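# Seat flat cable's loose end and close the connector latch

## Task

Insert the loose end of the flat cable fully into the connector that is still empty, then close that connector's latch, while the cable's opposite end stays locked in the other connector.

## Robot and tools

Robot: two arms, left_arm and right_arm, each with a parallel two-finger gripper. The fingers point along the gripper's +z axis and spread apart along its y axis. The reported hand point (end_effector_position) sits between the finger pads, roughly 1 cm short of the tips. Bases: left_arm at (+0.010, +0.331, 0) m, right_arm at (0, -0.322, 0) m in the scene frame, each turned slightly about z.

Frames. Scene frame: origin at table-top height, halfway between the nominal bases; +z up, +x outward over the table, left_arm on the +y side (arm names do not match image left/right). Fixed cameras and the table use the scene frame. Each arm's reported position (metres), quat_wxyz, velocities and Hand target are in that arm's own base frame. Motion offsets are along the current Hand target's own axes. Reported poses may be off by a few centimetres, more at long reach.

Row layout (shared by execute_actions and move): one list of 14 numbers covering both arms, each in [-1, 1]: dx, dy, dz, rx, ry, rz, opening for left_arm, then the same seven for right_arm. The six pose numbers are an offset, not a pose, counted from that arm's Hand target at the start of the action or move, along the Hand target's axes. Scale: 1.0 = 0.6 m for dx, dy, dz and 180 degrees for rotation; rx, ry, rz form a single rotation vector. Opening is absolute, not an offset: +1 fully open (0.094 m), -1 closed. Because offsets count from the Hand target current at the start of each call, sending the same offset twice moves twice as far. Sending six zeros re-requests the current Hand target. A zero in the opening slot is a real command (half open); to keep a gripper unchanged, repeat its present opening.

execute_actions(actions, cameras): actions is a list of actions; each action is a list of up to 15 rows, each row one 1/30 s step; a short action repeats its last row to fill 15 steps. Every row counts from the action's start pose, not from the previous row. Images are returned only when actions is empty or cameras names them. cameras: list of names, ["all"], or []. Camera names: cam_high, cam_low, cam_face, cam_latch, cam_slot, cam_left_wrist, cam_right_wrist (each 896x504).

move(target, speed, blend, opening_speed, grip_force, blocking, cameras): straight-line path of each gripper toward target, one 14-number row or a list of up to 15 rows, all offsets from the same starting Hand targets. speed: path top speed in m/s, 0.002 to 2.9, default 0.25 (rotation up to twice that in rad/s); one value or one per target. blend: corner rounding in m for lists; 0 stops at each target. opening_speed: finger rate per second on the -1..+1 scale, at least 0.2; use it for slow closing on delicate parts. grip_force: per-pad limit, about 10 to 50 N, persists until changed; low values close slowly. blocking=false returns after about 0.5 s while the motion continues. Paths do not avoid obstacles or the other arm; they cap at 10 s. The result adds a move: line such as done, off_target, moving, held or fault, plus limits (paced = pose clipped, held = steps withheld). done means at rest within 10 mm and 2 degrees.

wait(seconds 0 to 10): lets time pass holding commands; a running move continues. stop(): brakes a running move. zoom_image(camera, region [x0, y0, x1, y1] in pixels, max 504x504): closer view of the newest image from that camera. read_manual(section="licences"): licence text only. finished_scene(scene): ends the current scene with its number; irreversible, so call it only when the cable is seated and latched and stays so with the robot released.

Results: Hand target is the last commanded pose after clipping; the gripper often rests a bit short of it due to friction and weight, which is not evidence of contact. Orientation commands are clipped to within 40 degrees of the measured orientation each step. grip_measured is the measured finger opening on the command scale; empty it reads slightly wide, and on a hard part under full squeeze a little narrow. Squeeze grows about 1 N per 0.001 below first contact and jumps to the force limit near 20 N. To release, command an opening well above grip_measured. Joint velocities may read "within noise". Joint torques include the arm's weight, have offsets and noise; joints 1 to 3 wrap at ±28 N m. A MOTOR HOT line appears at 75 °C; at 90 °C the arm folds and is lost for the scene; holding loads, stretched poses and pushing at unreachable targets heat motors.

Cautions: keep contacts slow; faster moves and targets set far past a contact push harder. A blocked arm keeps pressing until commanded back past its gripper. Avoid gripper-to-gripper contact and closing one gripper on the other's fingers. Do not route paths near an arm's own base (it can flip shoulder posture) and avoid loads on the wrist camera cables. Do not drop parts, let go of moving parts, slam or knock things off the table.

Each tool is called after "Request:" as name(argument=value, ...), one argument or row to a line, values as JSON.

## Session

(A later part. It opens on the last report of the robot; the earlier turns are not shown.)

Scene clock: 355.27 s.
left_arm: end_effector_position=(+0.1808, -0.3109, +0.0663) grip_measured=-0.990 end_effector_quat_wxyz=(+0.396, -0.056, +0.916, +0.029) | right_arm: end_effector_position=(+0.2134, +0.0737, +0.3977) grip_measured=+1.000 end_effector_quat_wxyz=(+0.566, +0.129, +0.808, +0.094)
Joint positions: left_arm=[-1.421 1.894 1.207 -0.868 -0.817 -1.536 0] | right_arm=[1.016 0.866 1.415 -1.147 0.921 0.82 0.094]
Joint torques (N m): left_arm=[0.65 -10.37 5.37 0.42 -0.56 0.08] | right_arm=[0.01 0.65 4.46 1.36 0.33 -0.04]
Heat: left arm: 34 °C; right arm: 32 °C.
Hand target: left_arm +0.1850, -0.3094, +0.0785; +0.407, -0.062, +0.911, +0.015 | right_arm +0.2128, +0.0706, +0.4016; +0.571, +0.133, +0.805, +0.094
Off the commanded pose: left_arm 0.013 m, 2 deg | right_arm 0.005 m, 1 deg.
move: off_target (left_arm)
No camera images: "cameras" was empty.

Request:
wait(
  seconds=0,
  cameras=["cam_latch","cam_slot","cam_face"],
)

Request:
zoom_image(
  camera="cam_latch",
  region=[310, 100, 390, 200],
)

Request:
zoom_image(
  camera="cam_slot",
  region=[370, 220, 540, 390],
)

Request:
zoom_image(
  camera="cam_face",
  region=[430, 150, 550, 260],
)

Scene clock: 356.27 s.
left_arm: end_effector_position=(+0.1808, -0.3108, +0.0662) grip_measured=-0.990 end_effector_quat_wxyz=(+0.396, -0.055, +0.916, +0.029) | right_arm: end_effector_position=(+0.2134, +0.0737, +0.3977) grip_measured=+1.000 end_effector_quat_wxyz=(+0.566, +0.129, +0.808, +0.094)
Joint positions: left_arm=[-1.421 1.894 1.207 -0.867 -0.817 -1.535 0] | right_arm=[1.016 0.866 1.415 -1.147 0.921 0.82 0.094]
Joint torques (N m): left_arm=[0.42 -10.33 5.42 0.41 -0.56 0.03] | right_arm=[0.01 0.65 4.46 1.36 0.34 -0.03]
Heat: left arm: 35 °C; right arm: 32 °C.
Hand target: left_arm +0.1850, -0.3094, +0.0785; +0.407, -0.062, +0.911, +0.015 | right_arm +0.2128, +0.0706, +0.4016; +0.571, +0.133, +0.805, +0.094
Tool commands: left_gripper/opening=-1.0 right_gripper/opening=+1.0
Off the commanded pose: left_arm 0.013 m, 2 deg | right_arm 0.005 m, 1 deg.
Images, in order (width x height): cam_face 896x504, cam_latch 896x504, cam_slot 896x504.

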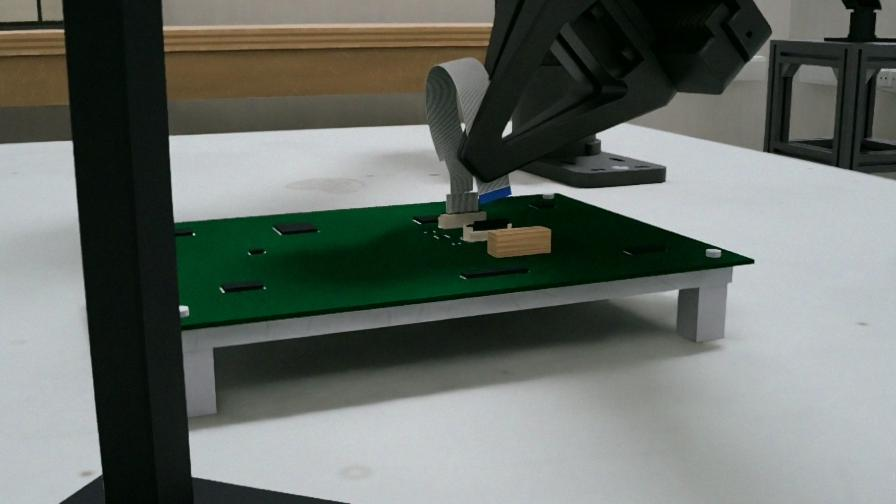

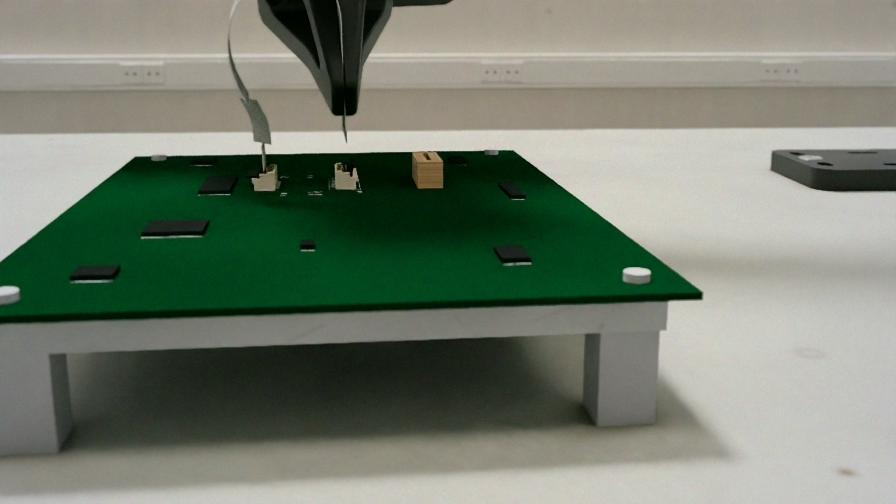

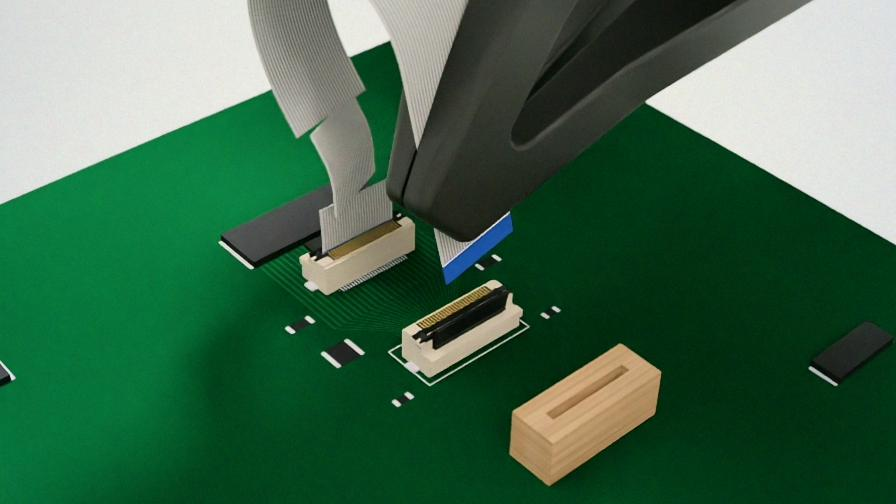

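Scaled by 5.040 from the camera's 896x504 image, which has a finer 1280x720 frame.

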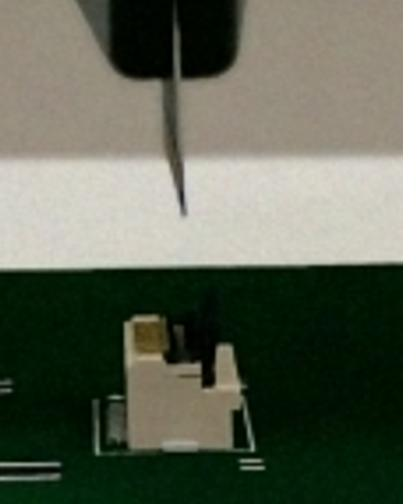

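Scaled by 2.965 from the camera's 896x504 image, which has a finer 1280x720 frame.

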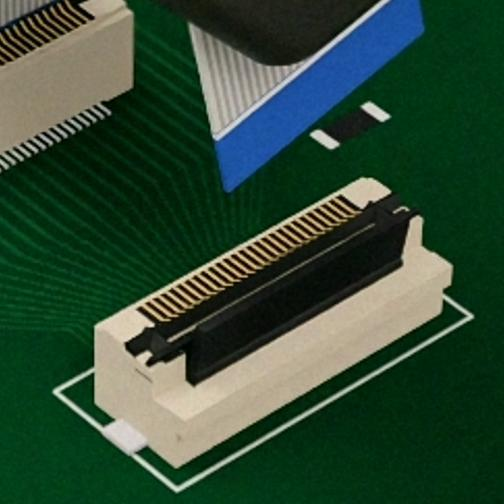

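Scaled by 4.200 from the camera's 896x504 image, which has a finer 1280x720 frame.

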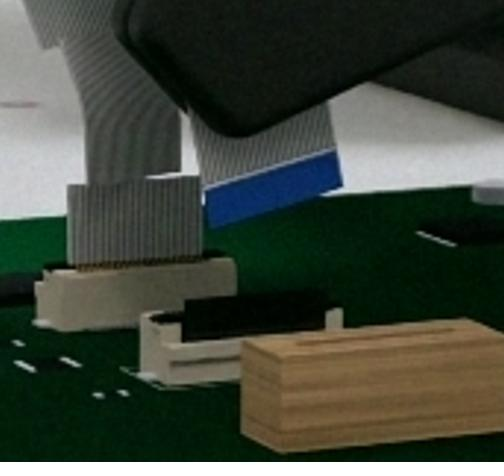

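Request:
move(
  target=[0.0066,0.0005,0.0026,0.0055,-0.0537,-0.0042,-1,0,0,0,0,0,0,1],
  speed=0.1,
  cameras=["cam_latch","cam_slot","cam_face"],
)

Request:
zoom_image(
  camera="cam_latch",
  region=[310, 100, 390, 200],
)

Request:
zoom_image(
  camera="cam_slot",
  region=[370, 220, 540, 390],
)

Request:
zoom_image(
  camera="cam_face",
  region=[430, 150, 550, 260],
)

Scene clock: 361.87 s.
left_arm: end_effector_position=(+0.1813, -0.3117, +0.0757) grip_measured=-0.990 end_effector_quat_wxyz=(+0.467, -0.064, +0.882, +0.006) | right_arm: end_effector_position=(+0.2134, +0.0737, +0.3977) grip_measured=+1.000 end_effector_quat_wxyz=(+0.566, +0.129, +0.808, +0.094)
Joint positions: left_arm=[-1.473 1.894 1.153 -0.811 -0.971 -1.607 0] | right_arm=[1.016 0.866 1.415 -1.147 0.921 0.82 0.094]
Joint torques (N m): left_arm=[-0.4 -6.31 5.38 0.43 -0.75 -0.11] | right_arm=[0.01 0.64 4.48 1.36 0.34 -0.04]
Heat: left arm: 35 °C; right arm: 32 °C.
Hand target: left_arm +0.1835, -0.3095, +0.0745; +0.483, -0.063, +0.873, +0.010 | right_arm +0.2128, +0.0706, +0.4016; +0.571, +0.133, +0.805, +0.094
Off the commanded pose: left_arm 0.003 m, 2 deg | right_arm 0.005 m, 1 deg.
move: done
Images, in order (width x height): cam_face 896x504, cam_latch 896x504, cam_slot 896x504.

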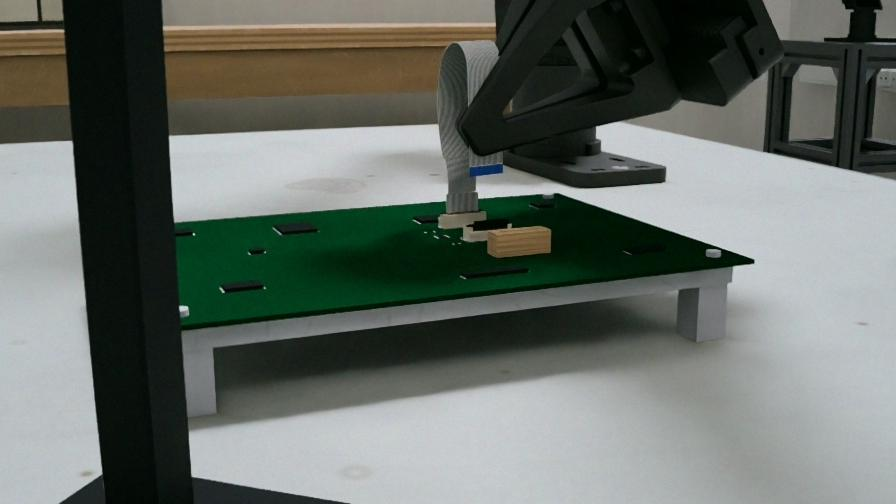

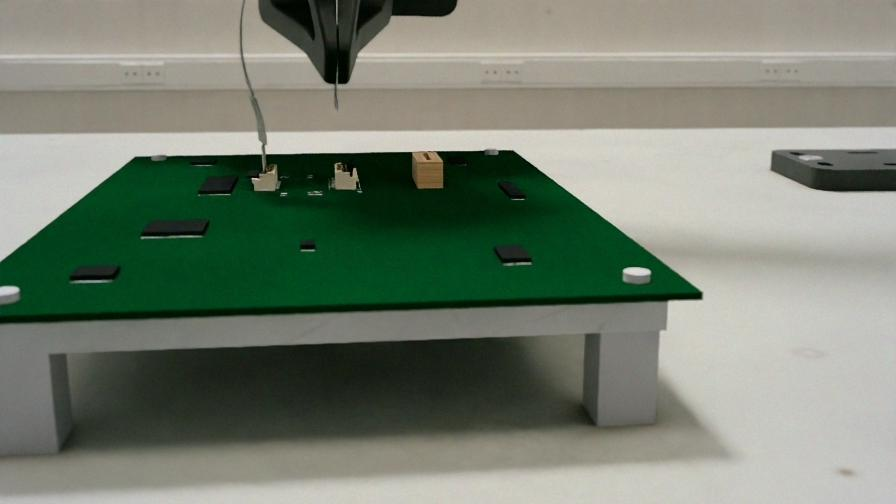

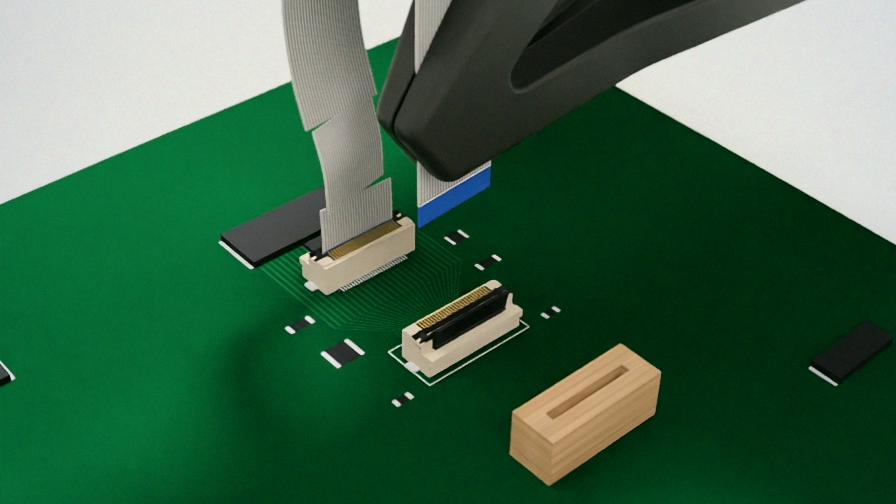

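Scaled by 5.040 from the camera's 896x504 image, which has a finer 1280x720 frame.

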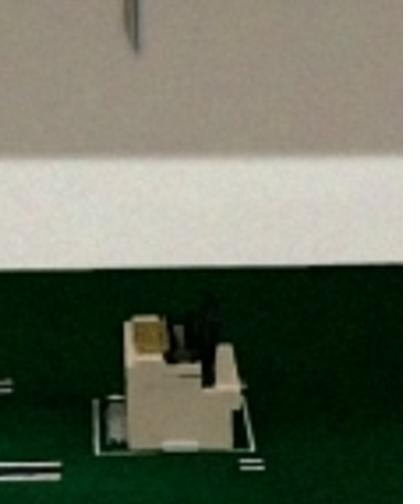

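Scaled by 2.965 from the camera's 896x504 image, which has a finer 1280x720 frame.

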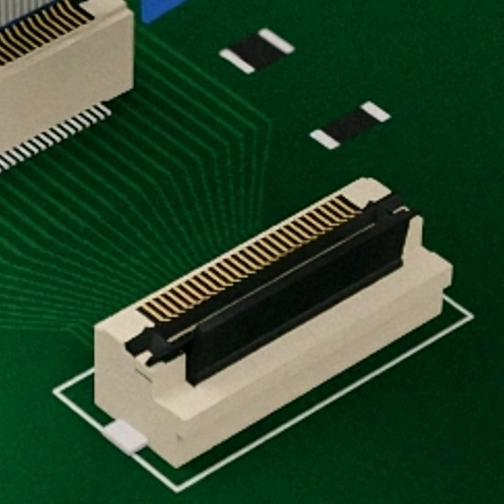

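Scaled by 4.200 from the camera's 896x504 image, which has a finer 1280x720 frame.

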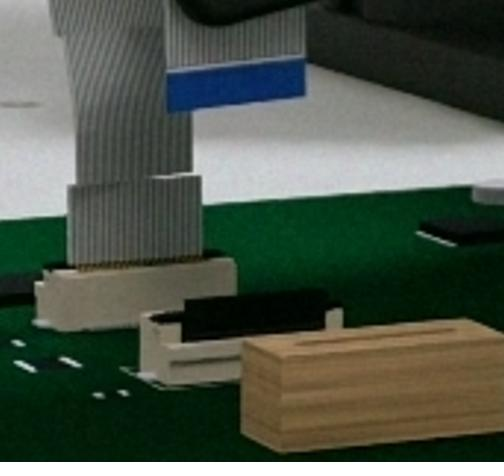

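Request:
move(
  target=[0.0182,0.0061,0.0098,0.0006,-0.0063,-0.0005,-1,0,0,0,0,0,0,1],
  speed=0.06,
  cameras=["cam_latch","cam_slot","cam_face"],
)

Request:
zoom_image(
  camera="cam_latch",
  region=[310, 100, 390, 200],
)

Request:
zoom_image(
  camera="cam_slot",
  region=[370, 220, 540, 390],
)

Request:
zoom_image(
  camera="cam_face",
  region=[430, 150, 550, 260],
)

Scene clock: 366.70 s.
left_arm: end_effector_position=(+0.1804, -0.3086, +0.0638) grip_measured=-0.990 end_effector_quat_wxyz=(+0.475, -0.065, +0.877, +0.005) | right_arm: end_effector_position=(+0.2134, +0.0737, +0.3977) grip_measured=+1.000 end_effector_quat_wxyz=(+0.566, +0.129, +0.808, +0.094)
Joint positions: left_arm=[-1.481 1.915 1.113 -0.762 -0.991 -1.624 0] | right_arm=[1.016 0.866 1.415 -1.147 0.921 0.82 0.094]
Joint torques (N m): left_arm=[-0.54 -6.13 5.2 0.41 -0.78 -0.14] | right_arm=[-0.01 0.66 4.45 1.36 0.33 -0.03]
Heat: left arm: 35 °C; right arm: 32 °C.
Hand target: left_arm +0.1823, -0.3064, +0.0619; +0.492, -0.063, +0.868, +0.009 | right_arm +0.2128, +0.0706, +0.4016; +0.571, +0.133, +0.805, +0.094
Off the commanded pose: left_arm 0.003 m, 2 deg | right_arm 0.005 m, 1 deg.
move: done
Images, in order (width x height): cam_face 896x504, cam_latch 896x504, cam_slot 896x504.

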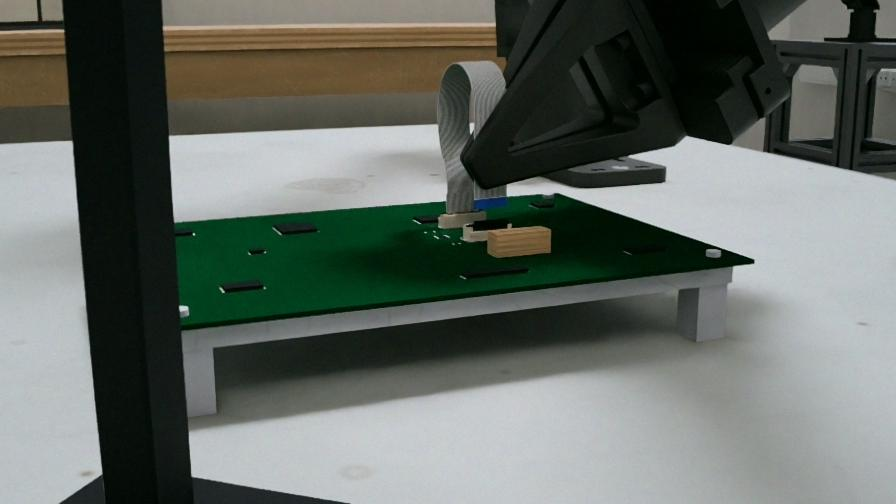

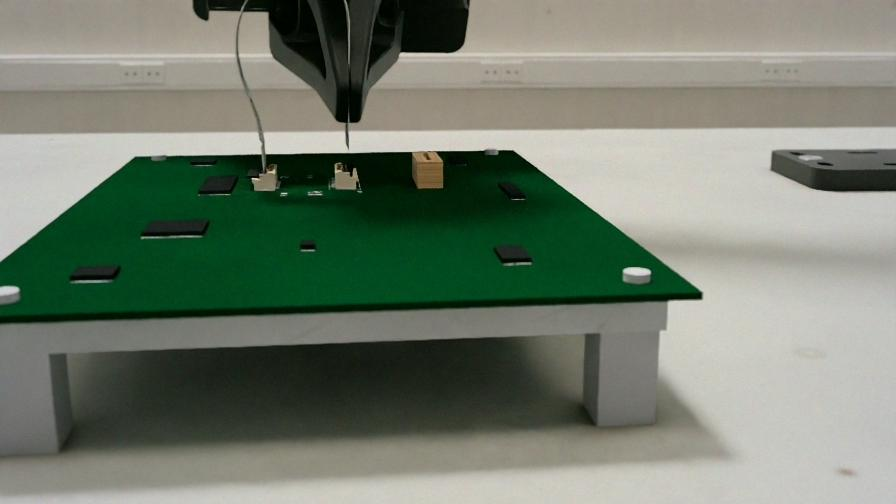

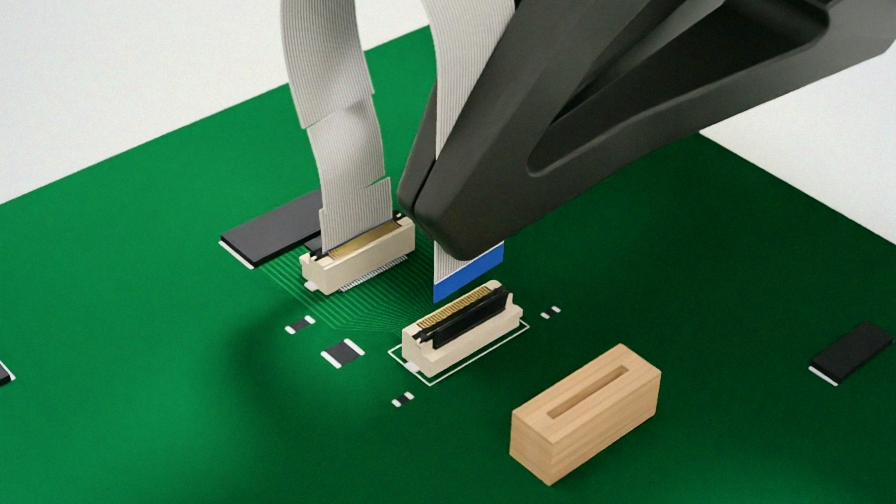

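Scaled by 5.040 from the camera's 896x504 image, which has a finer 1280x720 frame.

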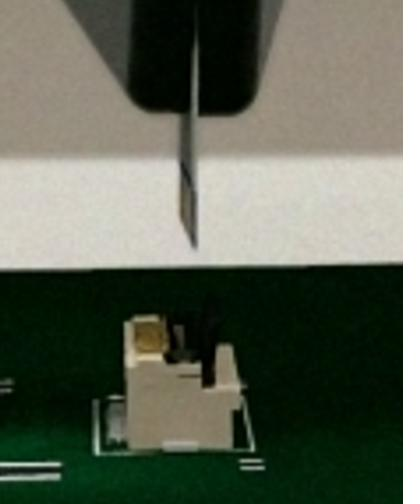

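Scaled by 2.965 from the camera's 896x504 image, which has a finer 1280x720 frame.

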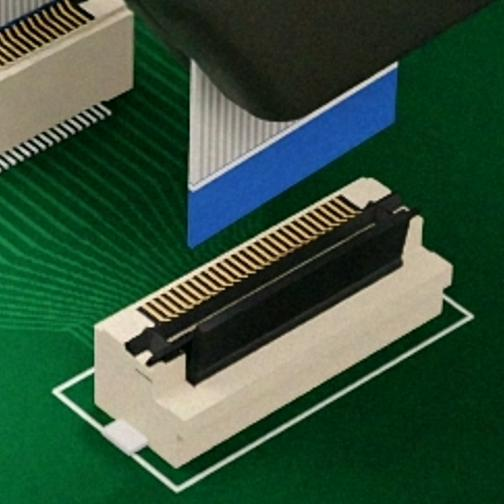

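Scaled by 4.200 from the camera's 896x504 image, which has a finer 1280x720 frame.

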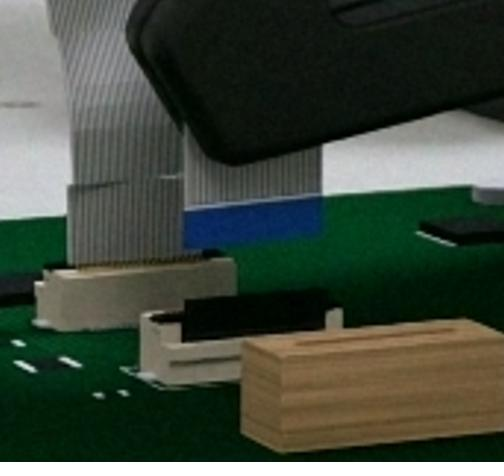

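Request:
move(
  target=[0.0057,-0.0006,0.0040,0,0,0,-1,0,0,0,0,0,0,1],
  speed=0.05,
  cameras=["cam_latch","cam_slot"],
)

Request:
zoom_image(
  camera="cam_latch",
  region=[310, 110, 390, 200],
)

Request:
zoom_image(
  camera="cam_slot",
  region=[370, 220, 540, 390],
)

Scene clock: 371.17 s.
left_arm: end_effector_position=(+0.1807, -0.3108, +0.0611) grip_measured=-0.990 end_effector_quat_wxyz=(+0.476, -0.067, +0.877, +0.002) | right_arm: end_effector_position=(+0.2134, +0.0737, +0.3977) grip_measured=+1.000 end_effector_quat_wxyz=(+0.566, +0.129, +0.808, +0.094)
Joint positions: left_arm=[-1.481 1.924 1.113 -0.745 -0.991 -1.624 0] | right_arm=[1.016 0.866 1.415 -1.147 0.921 0.82 0.094]
Joint torques (N m): left_arm=[-0.28 -6.26 4.77 0.36 -0.78 -0.15] | right_arm=[0.02 0.65 4.46 1.36 0.33 -0.03]
Heat: left arm: 34 °C; right arm: 32 °C.
Hand target: left_arm +0.1827, -0.3069, +0.0578; +0.492, -0.063, +0.868, +0.009 | right_arm +0.2128, +0.0706, +0.4016; +0.571, +0.133, +0.805, +0.094
Off the commanded pose: left_arm 0.006 m, 2 deg | right_arm 0.005 m, 1 deg.
move: done
Images, in order (width x height): cam_latch 896x504, cam_slot 896x504.

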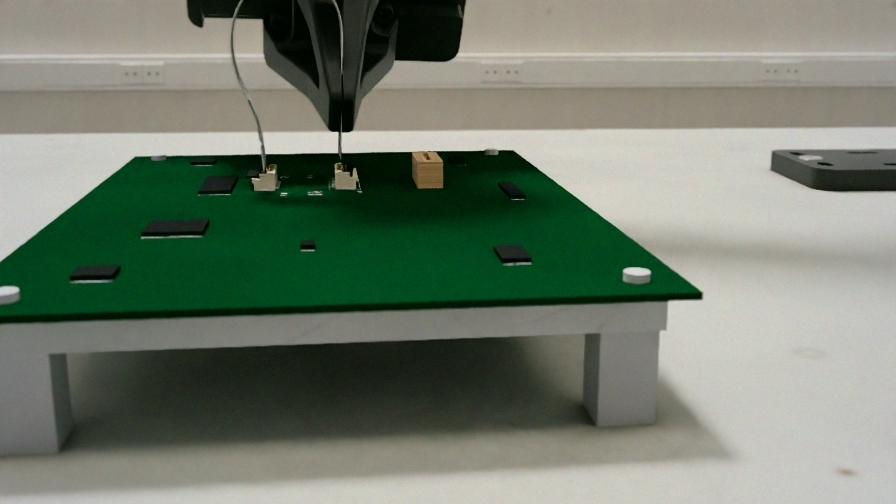

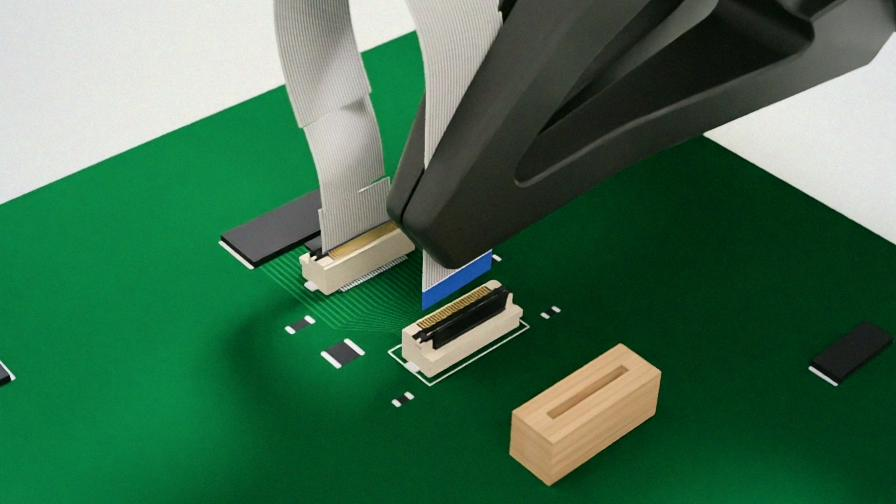

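Scaled by 5.600 from the camera's 896x504 image, which has a finer 1280x720 frame.

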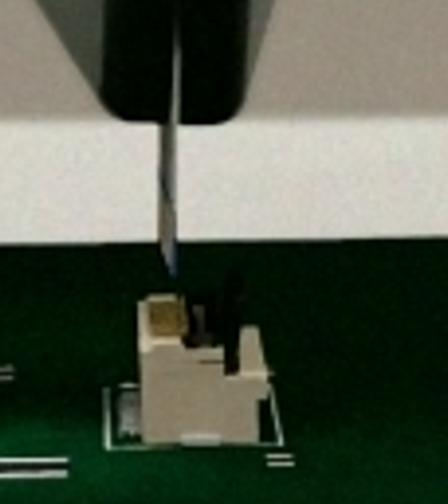

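Scaled by 2.965 from the camera's 896x504 image, which has a finer 1280x720 frame.

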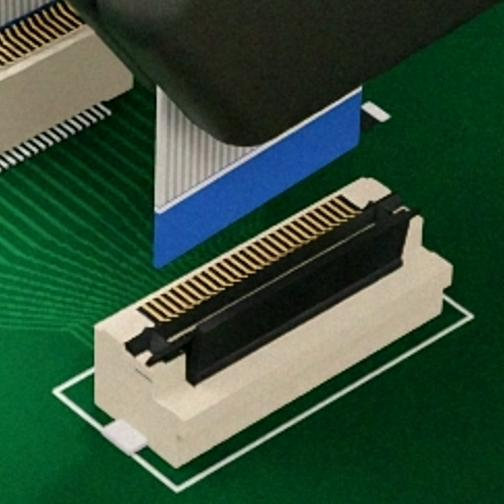

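Request:
move(
  target=[-0.0004,0.0040,0.0004,0,0,0,-1,0,0,0,0,0,0,1],
  speed=0.05,
  cameras=["cam_latch","cam_slot"],
)

Request:
zoom_image(
  camera="cam_latch",
  region=[310, 110, 390, 200],
)

Scene clock: 373.97 s.
left_arm: end_effector_position=(+0.1804, -0.3077, +0.0582) grip_measured=-0.990 end_effector_quat_wxyz=(+0.476, -0.065, +0.877, +0.005) | right_arm: end_effector_position=(+0.2134, +0.0737, +0.3977) grip_measured=+1.000 end_effector_quat_wxyz=(+0.566, +0.129, +0.808, +0.094)
Joint positions: left_arm=[-1.481 1.924 1.099 -0.738 -0.992 -1.624 0] | right_arm=[1.016 0.866 1.415 -1.147 0.921 0.82 0.094]
Joint torques (N m): left_arm=[-0.24 -6.65 5.05 0.43 -0.77 -0.07] | right_arm=[-0.01 0.66 4.46 1.36 0.34 -0.04]
Heat: left arm: 34 °C; right arm: 32 °C.
Hand target: left_arm +0.1827, -0.3046, +0.0578; +0.492, -0.063, +0.868, +0.009 | right_arm +0.2128, +0.0706, +0.4016; +0.571, +0.133, +0.805, +0.094
Off the commanded pose: left_arm 0.004 m, 2 deg | right_arm 0.005 m, 1 deg.
move: done
Images, in order (width x height): cam_latch 896x504, cam_slot 896x504.

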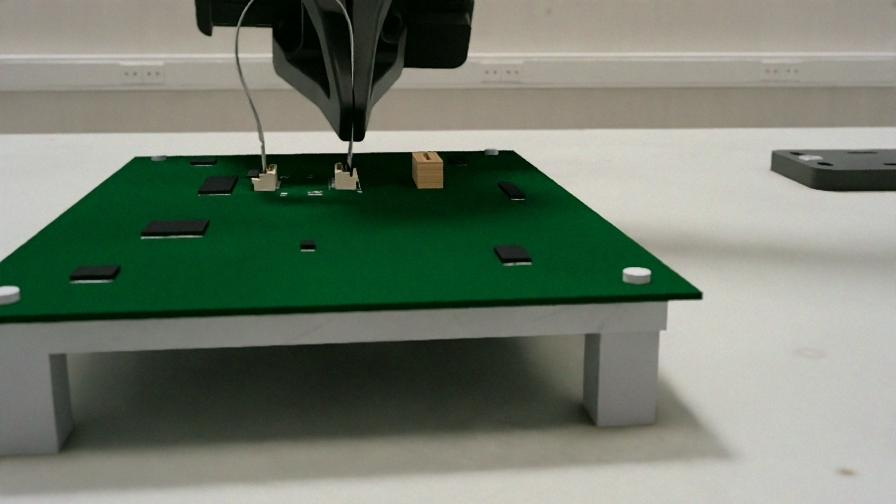

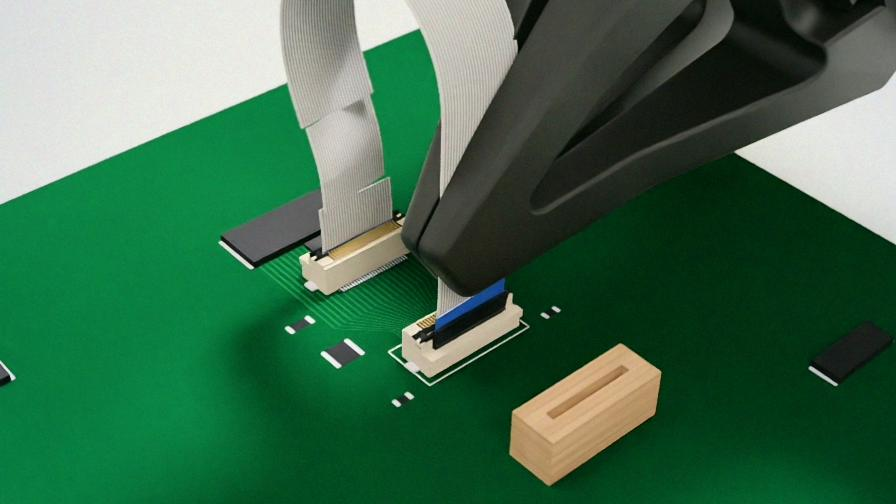

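Scaled by 5.600 from the camera's 896x504 image, which has a finer 1280x720 frame.

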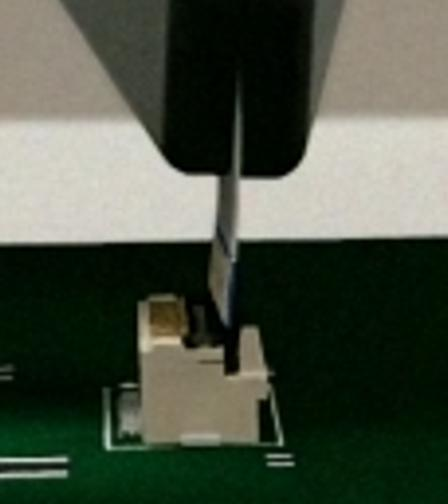

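Request:
zoom_image(
  camera="cam_slot",
  region=[370, 220, 540, 390],
)

Scaled by 2.965 from the camera's 896x504 image, which has a finer 1280x720 frame.

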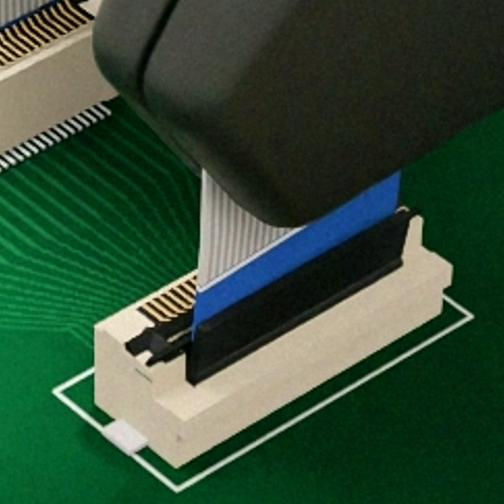

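Request:
move(
  target=[0.0002,-0.0018,-0.0001,0.0011,0.0003,-0.0018,-1,0,0,0,0,0,0,1],
  speed=0.03,
  cameras=["cam_latch","cam_slot"],
)

Request:
zoom_image(
  camera="cam_latch",
  region=[310, 110, 390, 200],
)

Request:
zoom_image(
  camera="cam_slot",
  region=[370, 220, 540, 390],
)

Scene clock: 377.03 s.
left_arm: end_effector_position=(+0.1805, -0.3084, +0.0582) grip_measured=-0.990 end_effector_quat_wxyz=(+0.476, -0.066, +0.877, +0.003) | right_arm: end_effector_position=(+0.2134, +0.0737, +0.3977) grip_measured=+1.000 end_effector_quat_wxyz=(+0.566, +0.129, +0.808, +0.094)
Joint positions: left_arm=[-1.481 1.924 1.099 -0.734 -0.992 -1.624 0] | right_arm=[1.016 0.866 1.415 -1.147 0.921 0.82 0.094]
Joint torques (N m): left_arm=[-0.23 -6.76 5.04 0.45 -0.74 -0.06] | right_arm=[0.01 0.65 4.45 1.36 0.33 -0.03]
Heat: left arm: 34 °C; right arm: 32 °C.
Hand target: left_arm +0.1827, -0.3057, +0.0578; +0.492, -0.065, +0.868, +0.006 | right_arm +0.2128, +0.0706, +0.4016; +0.571, +0.133, +0.805, +0.094
Off the commanded pose: left_arm 0.004 m, 2 deg | right_arm 0.005 m, 1 deg.
move: done
Images, in order (width x height): cam_latch 896x504, cam_slot 896x504.

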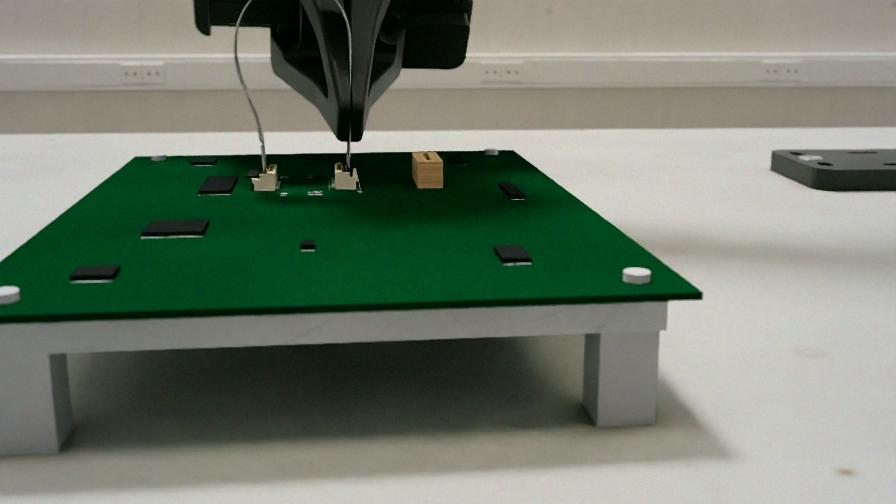

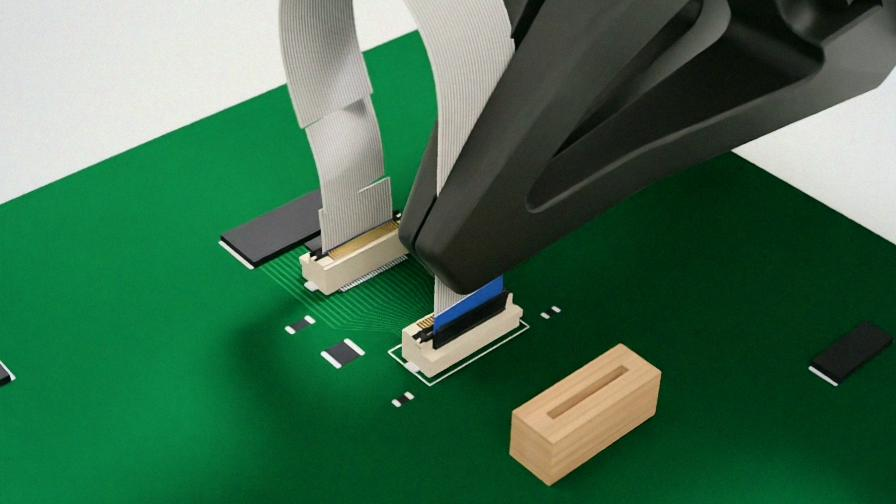

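Scaled by 5.600 from the camera's 896x504 image, which has a finer 1280x720 frame.

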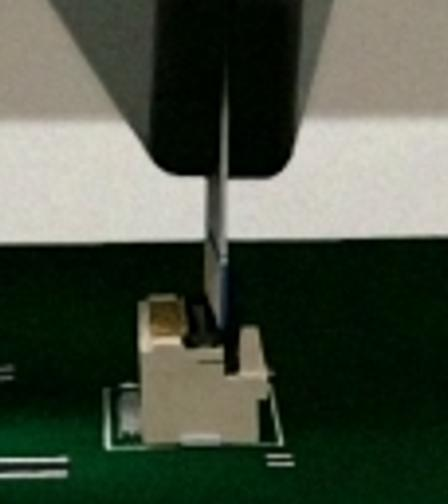

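Scaled by 2.965 from the camera's 896x504 image, which has a finer 1280x720 frame.

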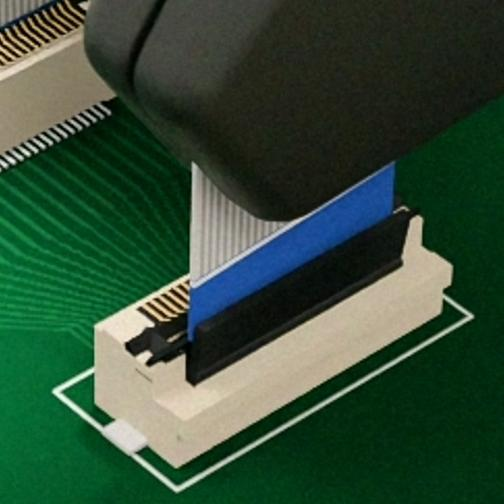

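Request:
move(
  target=[0.0002,-0.0018,-0.0001,0.0011,0.0003,-0.0018,-1,0,0,0,0,0,0,1],
  speed=0.03,
  cameras=["cam_latch","cam_slot"],
)

Request:
zoom_image(
  camera="cam_latch",
  region=[310, 110, 390, 200],
)

Request:
zoom_image(
  camera="cam_slot",
  region=[370, 220, 540, 390],
)

Scene clock: 378.87 s.
left_arm: end_effector_position=(+0.1806, -0.3095, +0.0582) grip_measured=-0.990 end_effector_quat_wxyz=(+0.476, -0.068, +0.877, +0.001) | right_arm: end_effector_position=(+0.2134, +0.0737, +0.3977) grip_measured=+1.000 end_effector_quat_wxyz=(+0.566, +0.129, +0.808, +0.094)
Joint positions: left_arm=[-1.481 1.924 1.099 -0.728 -0.992 -1.624 0] | right_arm=[1.016 0.866 1.415 -1.147 0.921 0.82 0.094]
Joint torques (N m): left_arm=[-0.18 -6.8 5.09 0.42 -0.75 -0.1] | right_arm=[0.01 0.65 4.45 1.36 0.34 -0.04]
Heat: left arm: 34 °C; right arm: 32 °C.
Hand target: left_arm +0.1828, -0.3067, +0.0578; +0.491, -0.066, +0.868, +0.003 | right_arm +0.2128, +0.0706, +0.4016; +0.571, +0.133, +0.805, +0.094
Off the commanded pose: left_arm 0.003 m, 2 deg | right_arm 0.005 m, 1 deg.
move: done
Images, in order (width x height): cam_latch 896x504, cam_slot 896x504.

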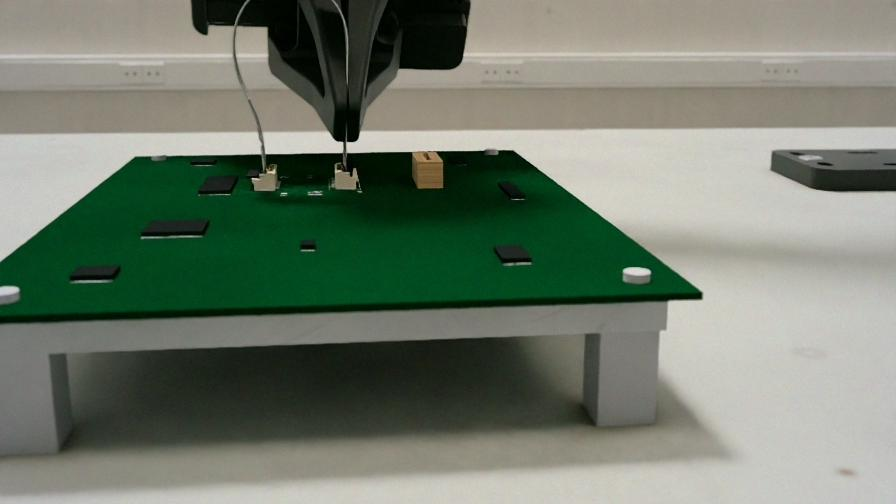

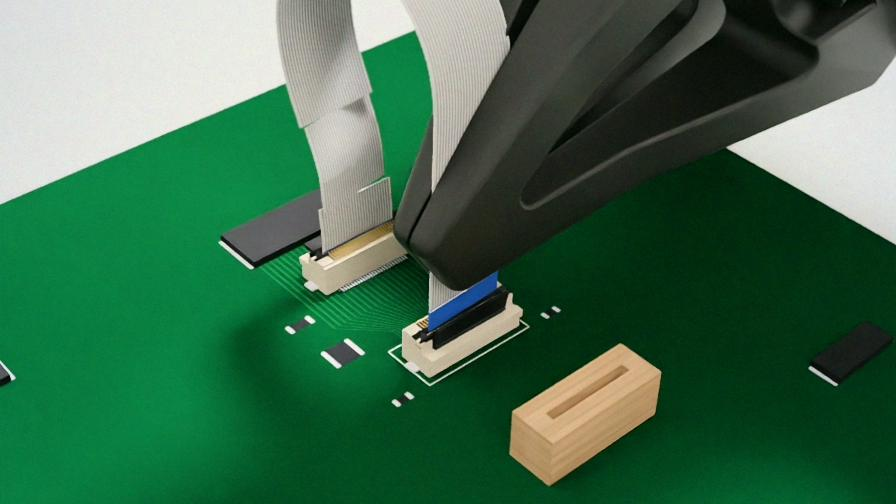

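Scaled by 5.600 from the camera's 896x504 image, which has a finer 1280x720 frame.

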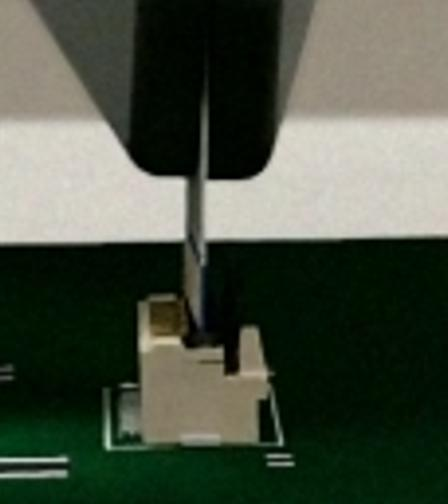

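Scaled by 2.965 from the camera's 896x504 image, which has a finer 1280x720 frame.

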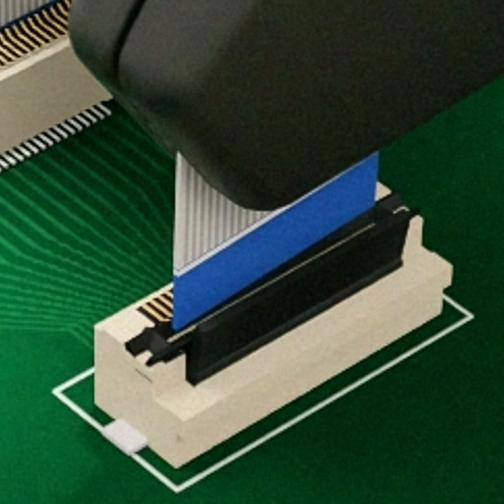

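Request:
move(
  target=[0.0056,0.0003,0.0035,0,0,0,-1,0,0,0,0,0,0,1],
  speed=0.03,
  cameras=["cam_latch","cam_slot"],
)

Request:
zoom_image(
  camera="cam_latch",
  region=[310, 110, 390, 200],
)

Request:
zoom_image(
  camera="cam_slot",
  region=[370, 220, 540, 390],
)

Scene clock: 381.80 s.
left_arm: end_effector_position=(+0.1810, -0.3104, +0.0577) grip_measured=-0.990 end_effector_quat_wxyz=(+0.478, -0.070, +0.876, -0.004) | right_arm: end_effector_position=(+0.2134, +0.0737, +0.3977) grip_measured=+1.000 end_effector_quat_wxyz=(+0.566, +0.129, +0.808, +0.094)
Joint positions: left_arm=[-1.481 1.924 1.094 -0.712 -0.996 -1.624 0] | right_arm=[1.016 0.866 1.415 -1.147 0.921 0.82 0.094]
Joint torques (N m): left_arm=[-0.17 -6.02 5.08 0.42 -0.74 -0.07] | right_arm=[-0.01 0.66 4.46 1.36 0.33 -0.03]
Heat: left arm: 34 °C; right arm: 32 °C.
Hand target: left_arm +0.1828, -0.3068, +0.0538; +0.491, -0.066, +0.868, +0.003 | right_arm +0.2128, +0.0706, +0.4016; +0.571, +0.133, +0.805, +0.094
Off the commanded pose: left_arm 0.006 m, 2 deg | right_arm 0.005 m, 1 deg.
move: done
Images, in order (width x height): cam_latch 896x504, cam_slot 896x504.

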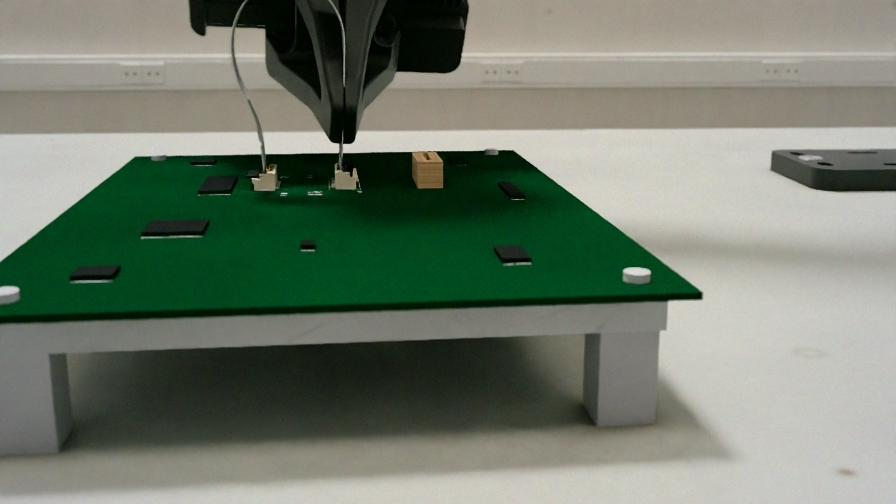

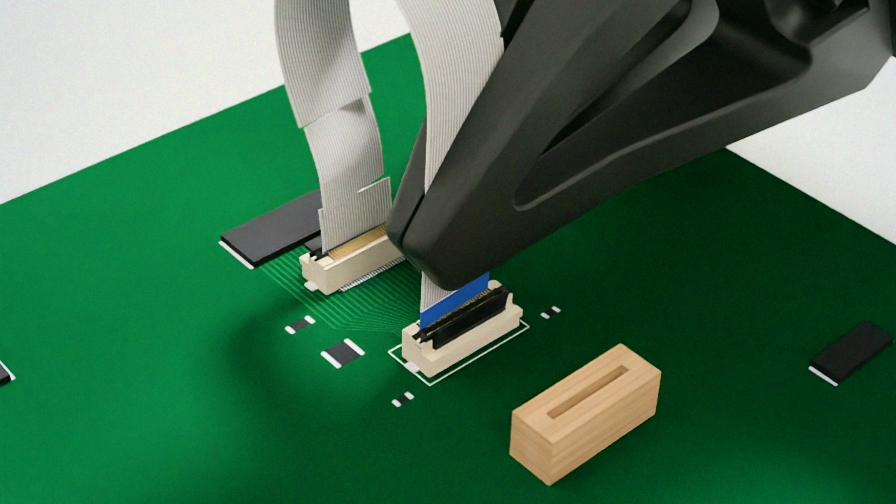

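Scaled by 5.600 from the camera's 896x504 image, which has a finer 1280x720 frame.

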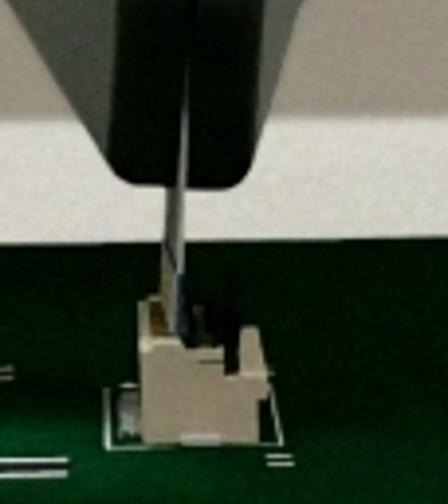

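Scaled by 2.965 from the camera's 896x504 image, which has a finer 1280x720 frame.

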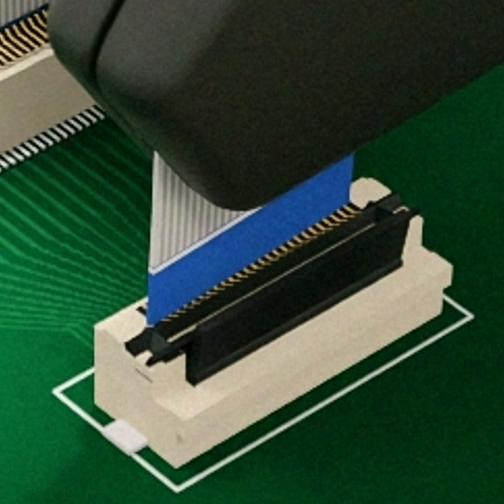

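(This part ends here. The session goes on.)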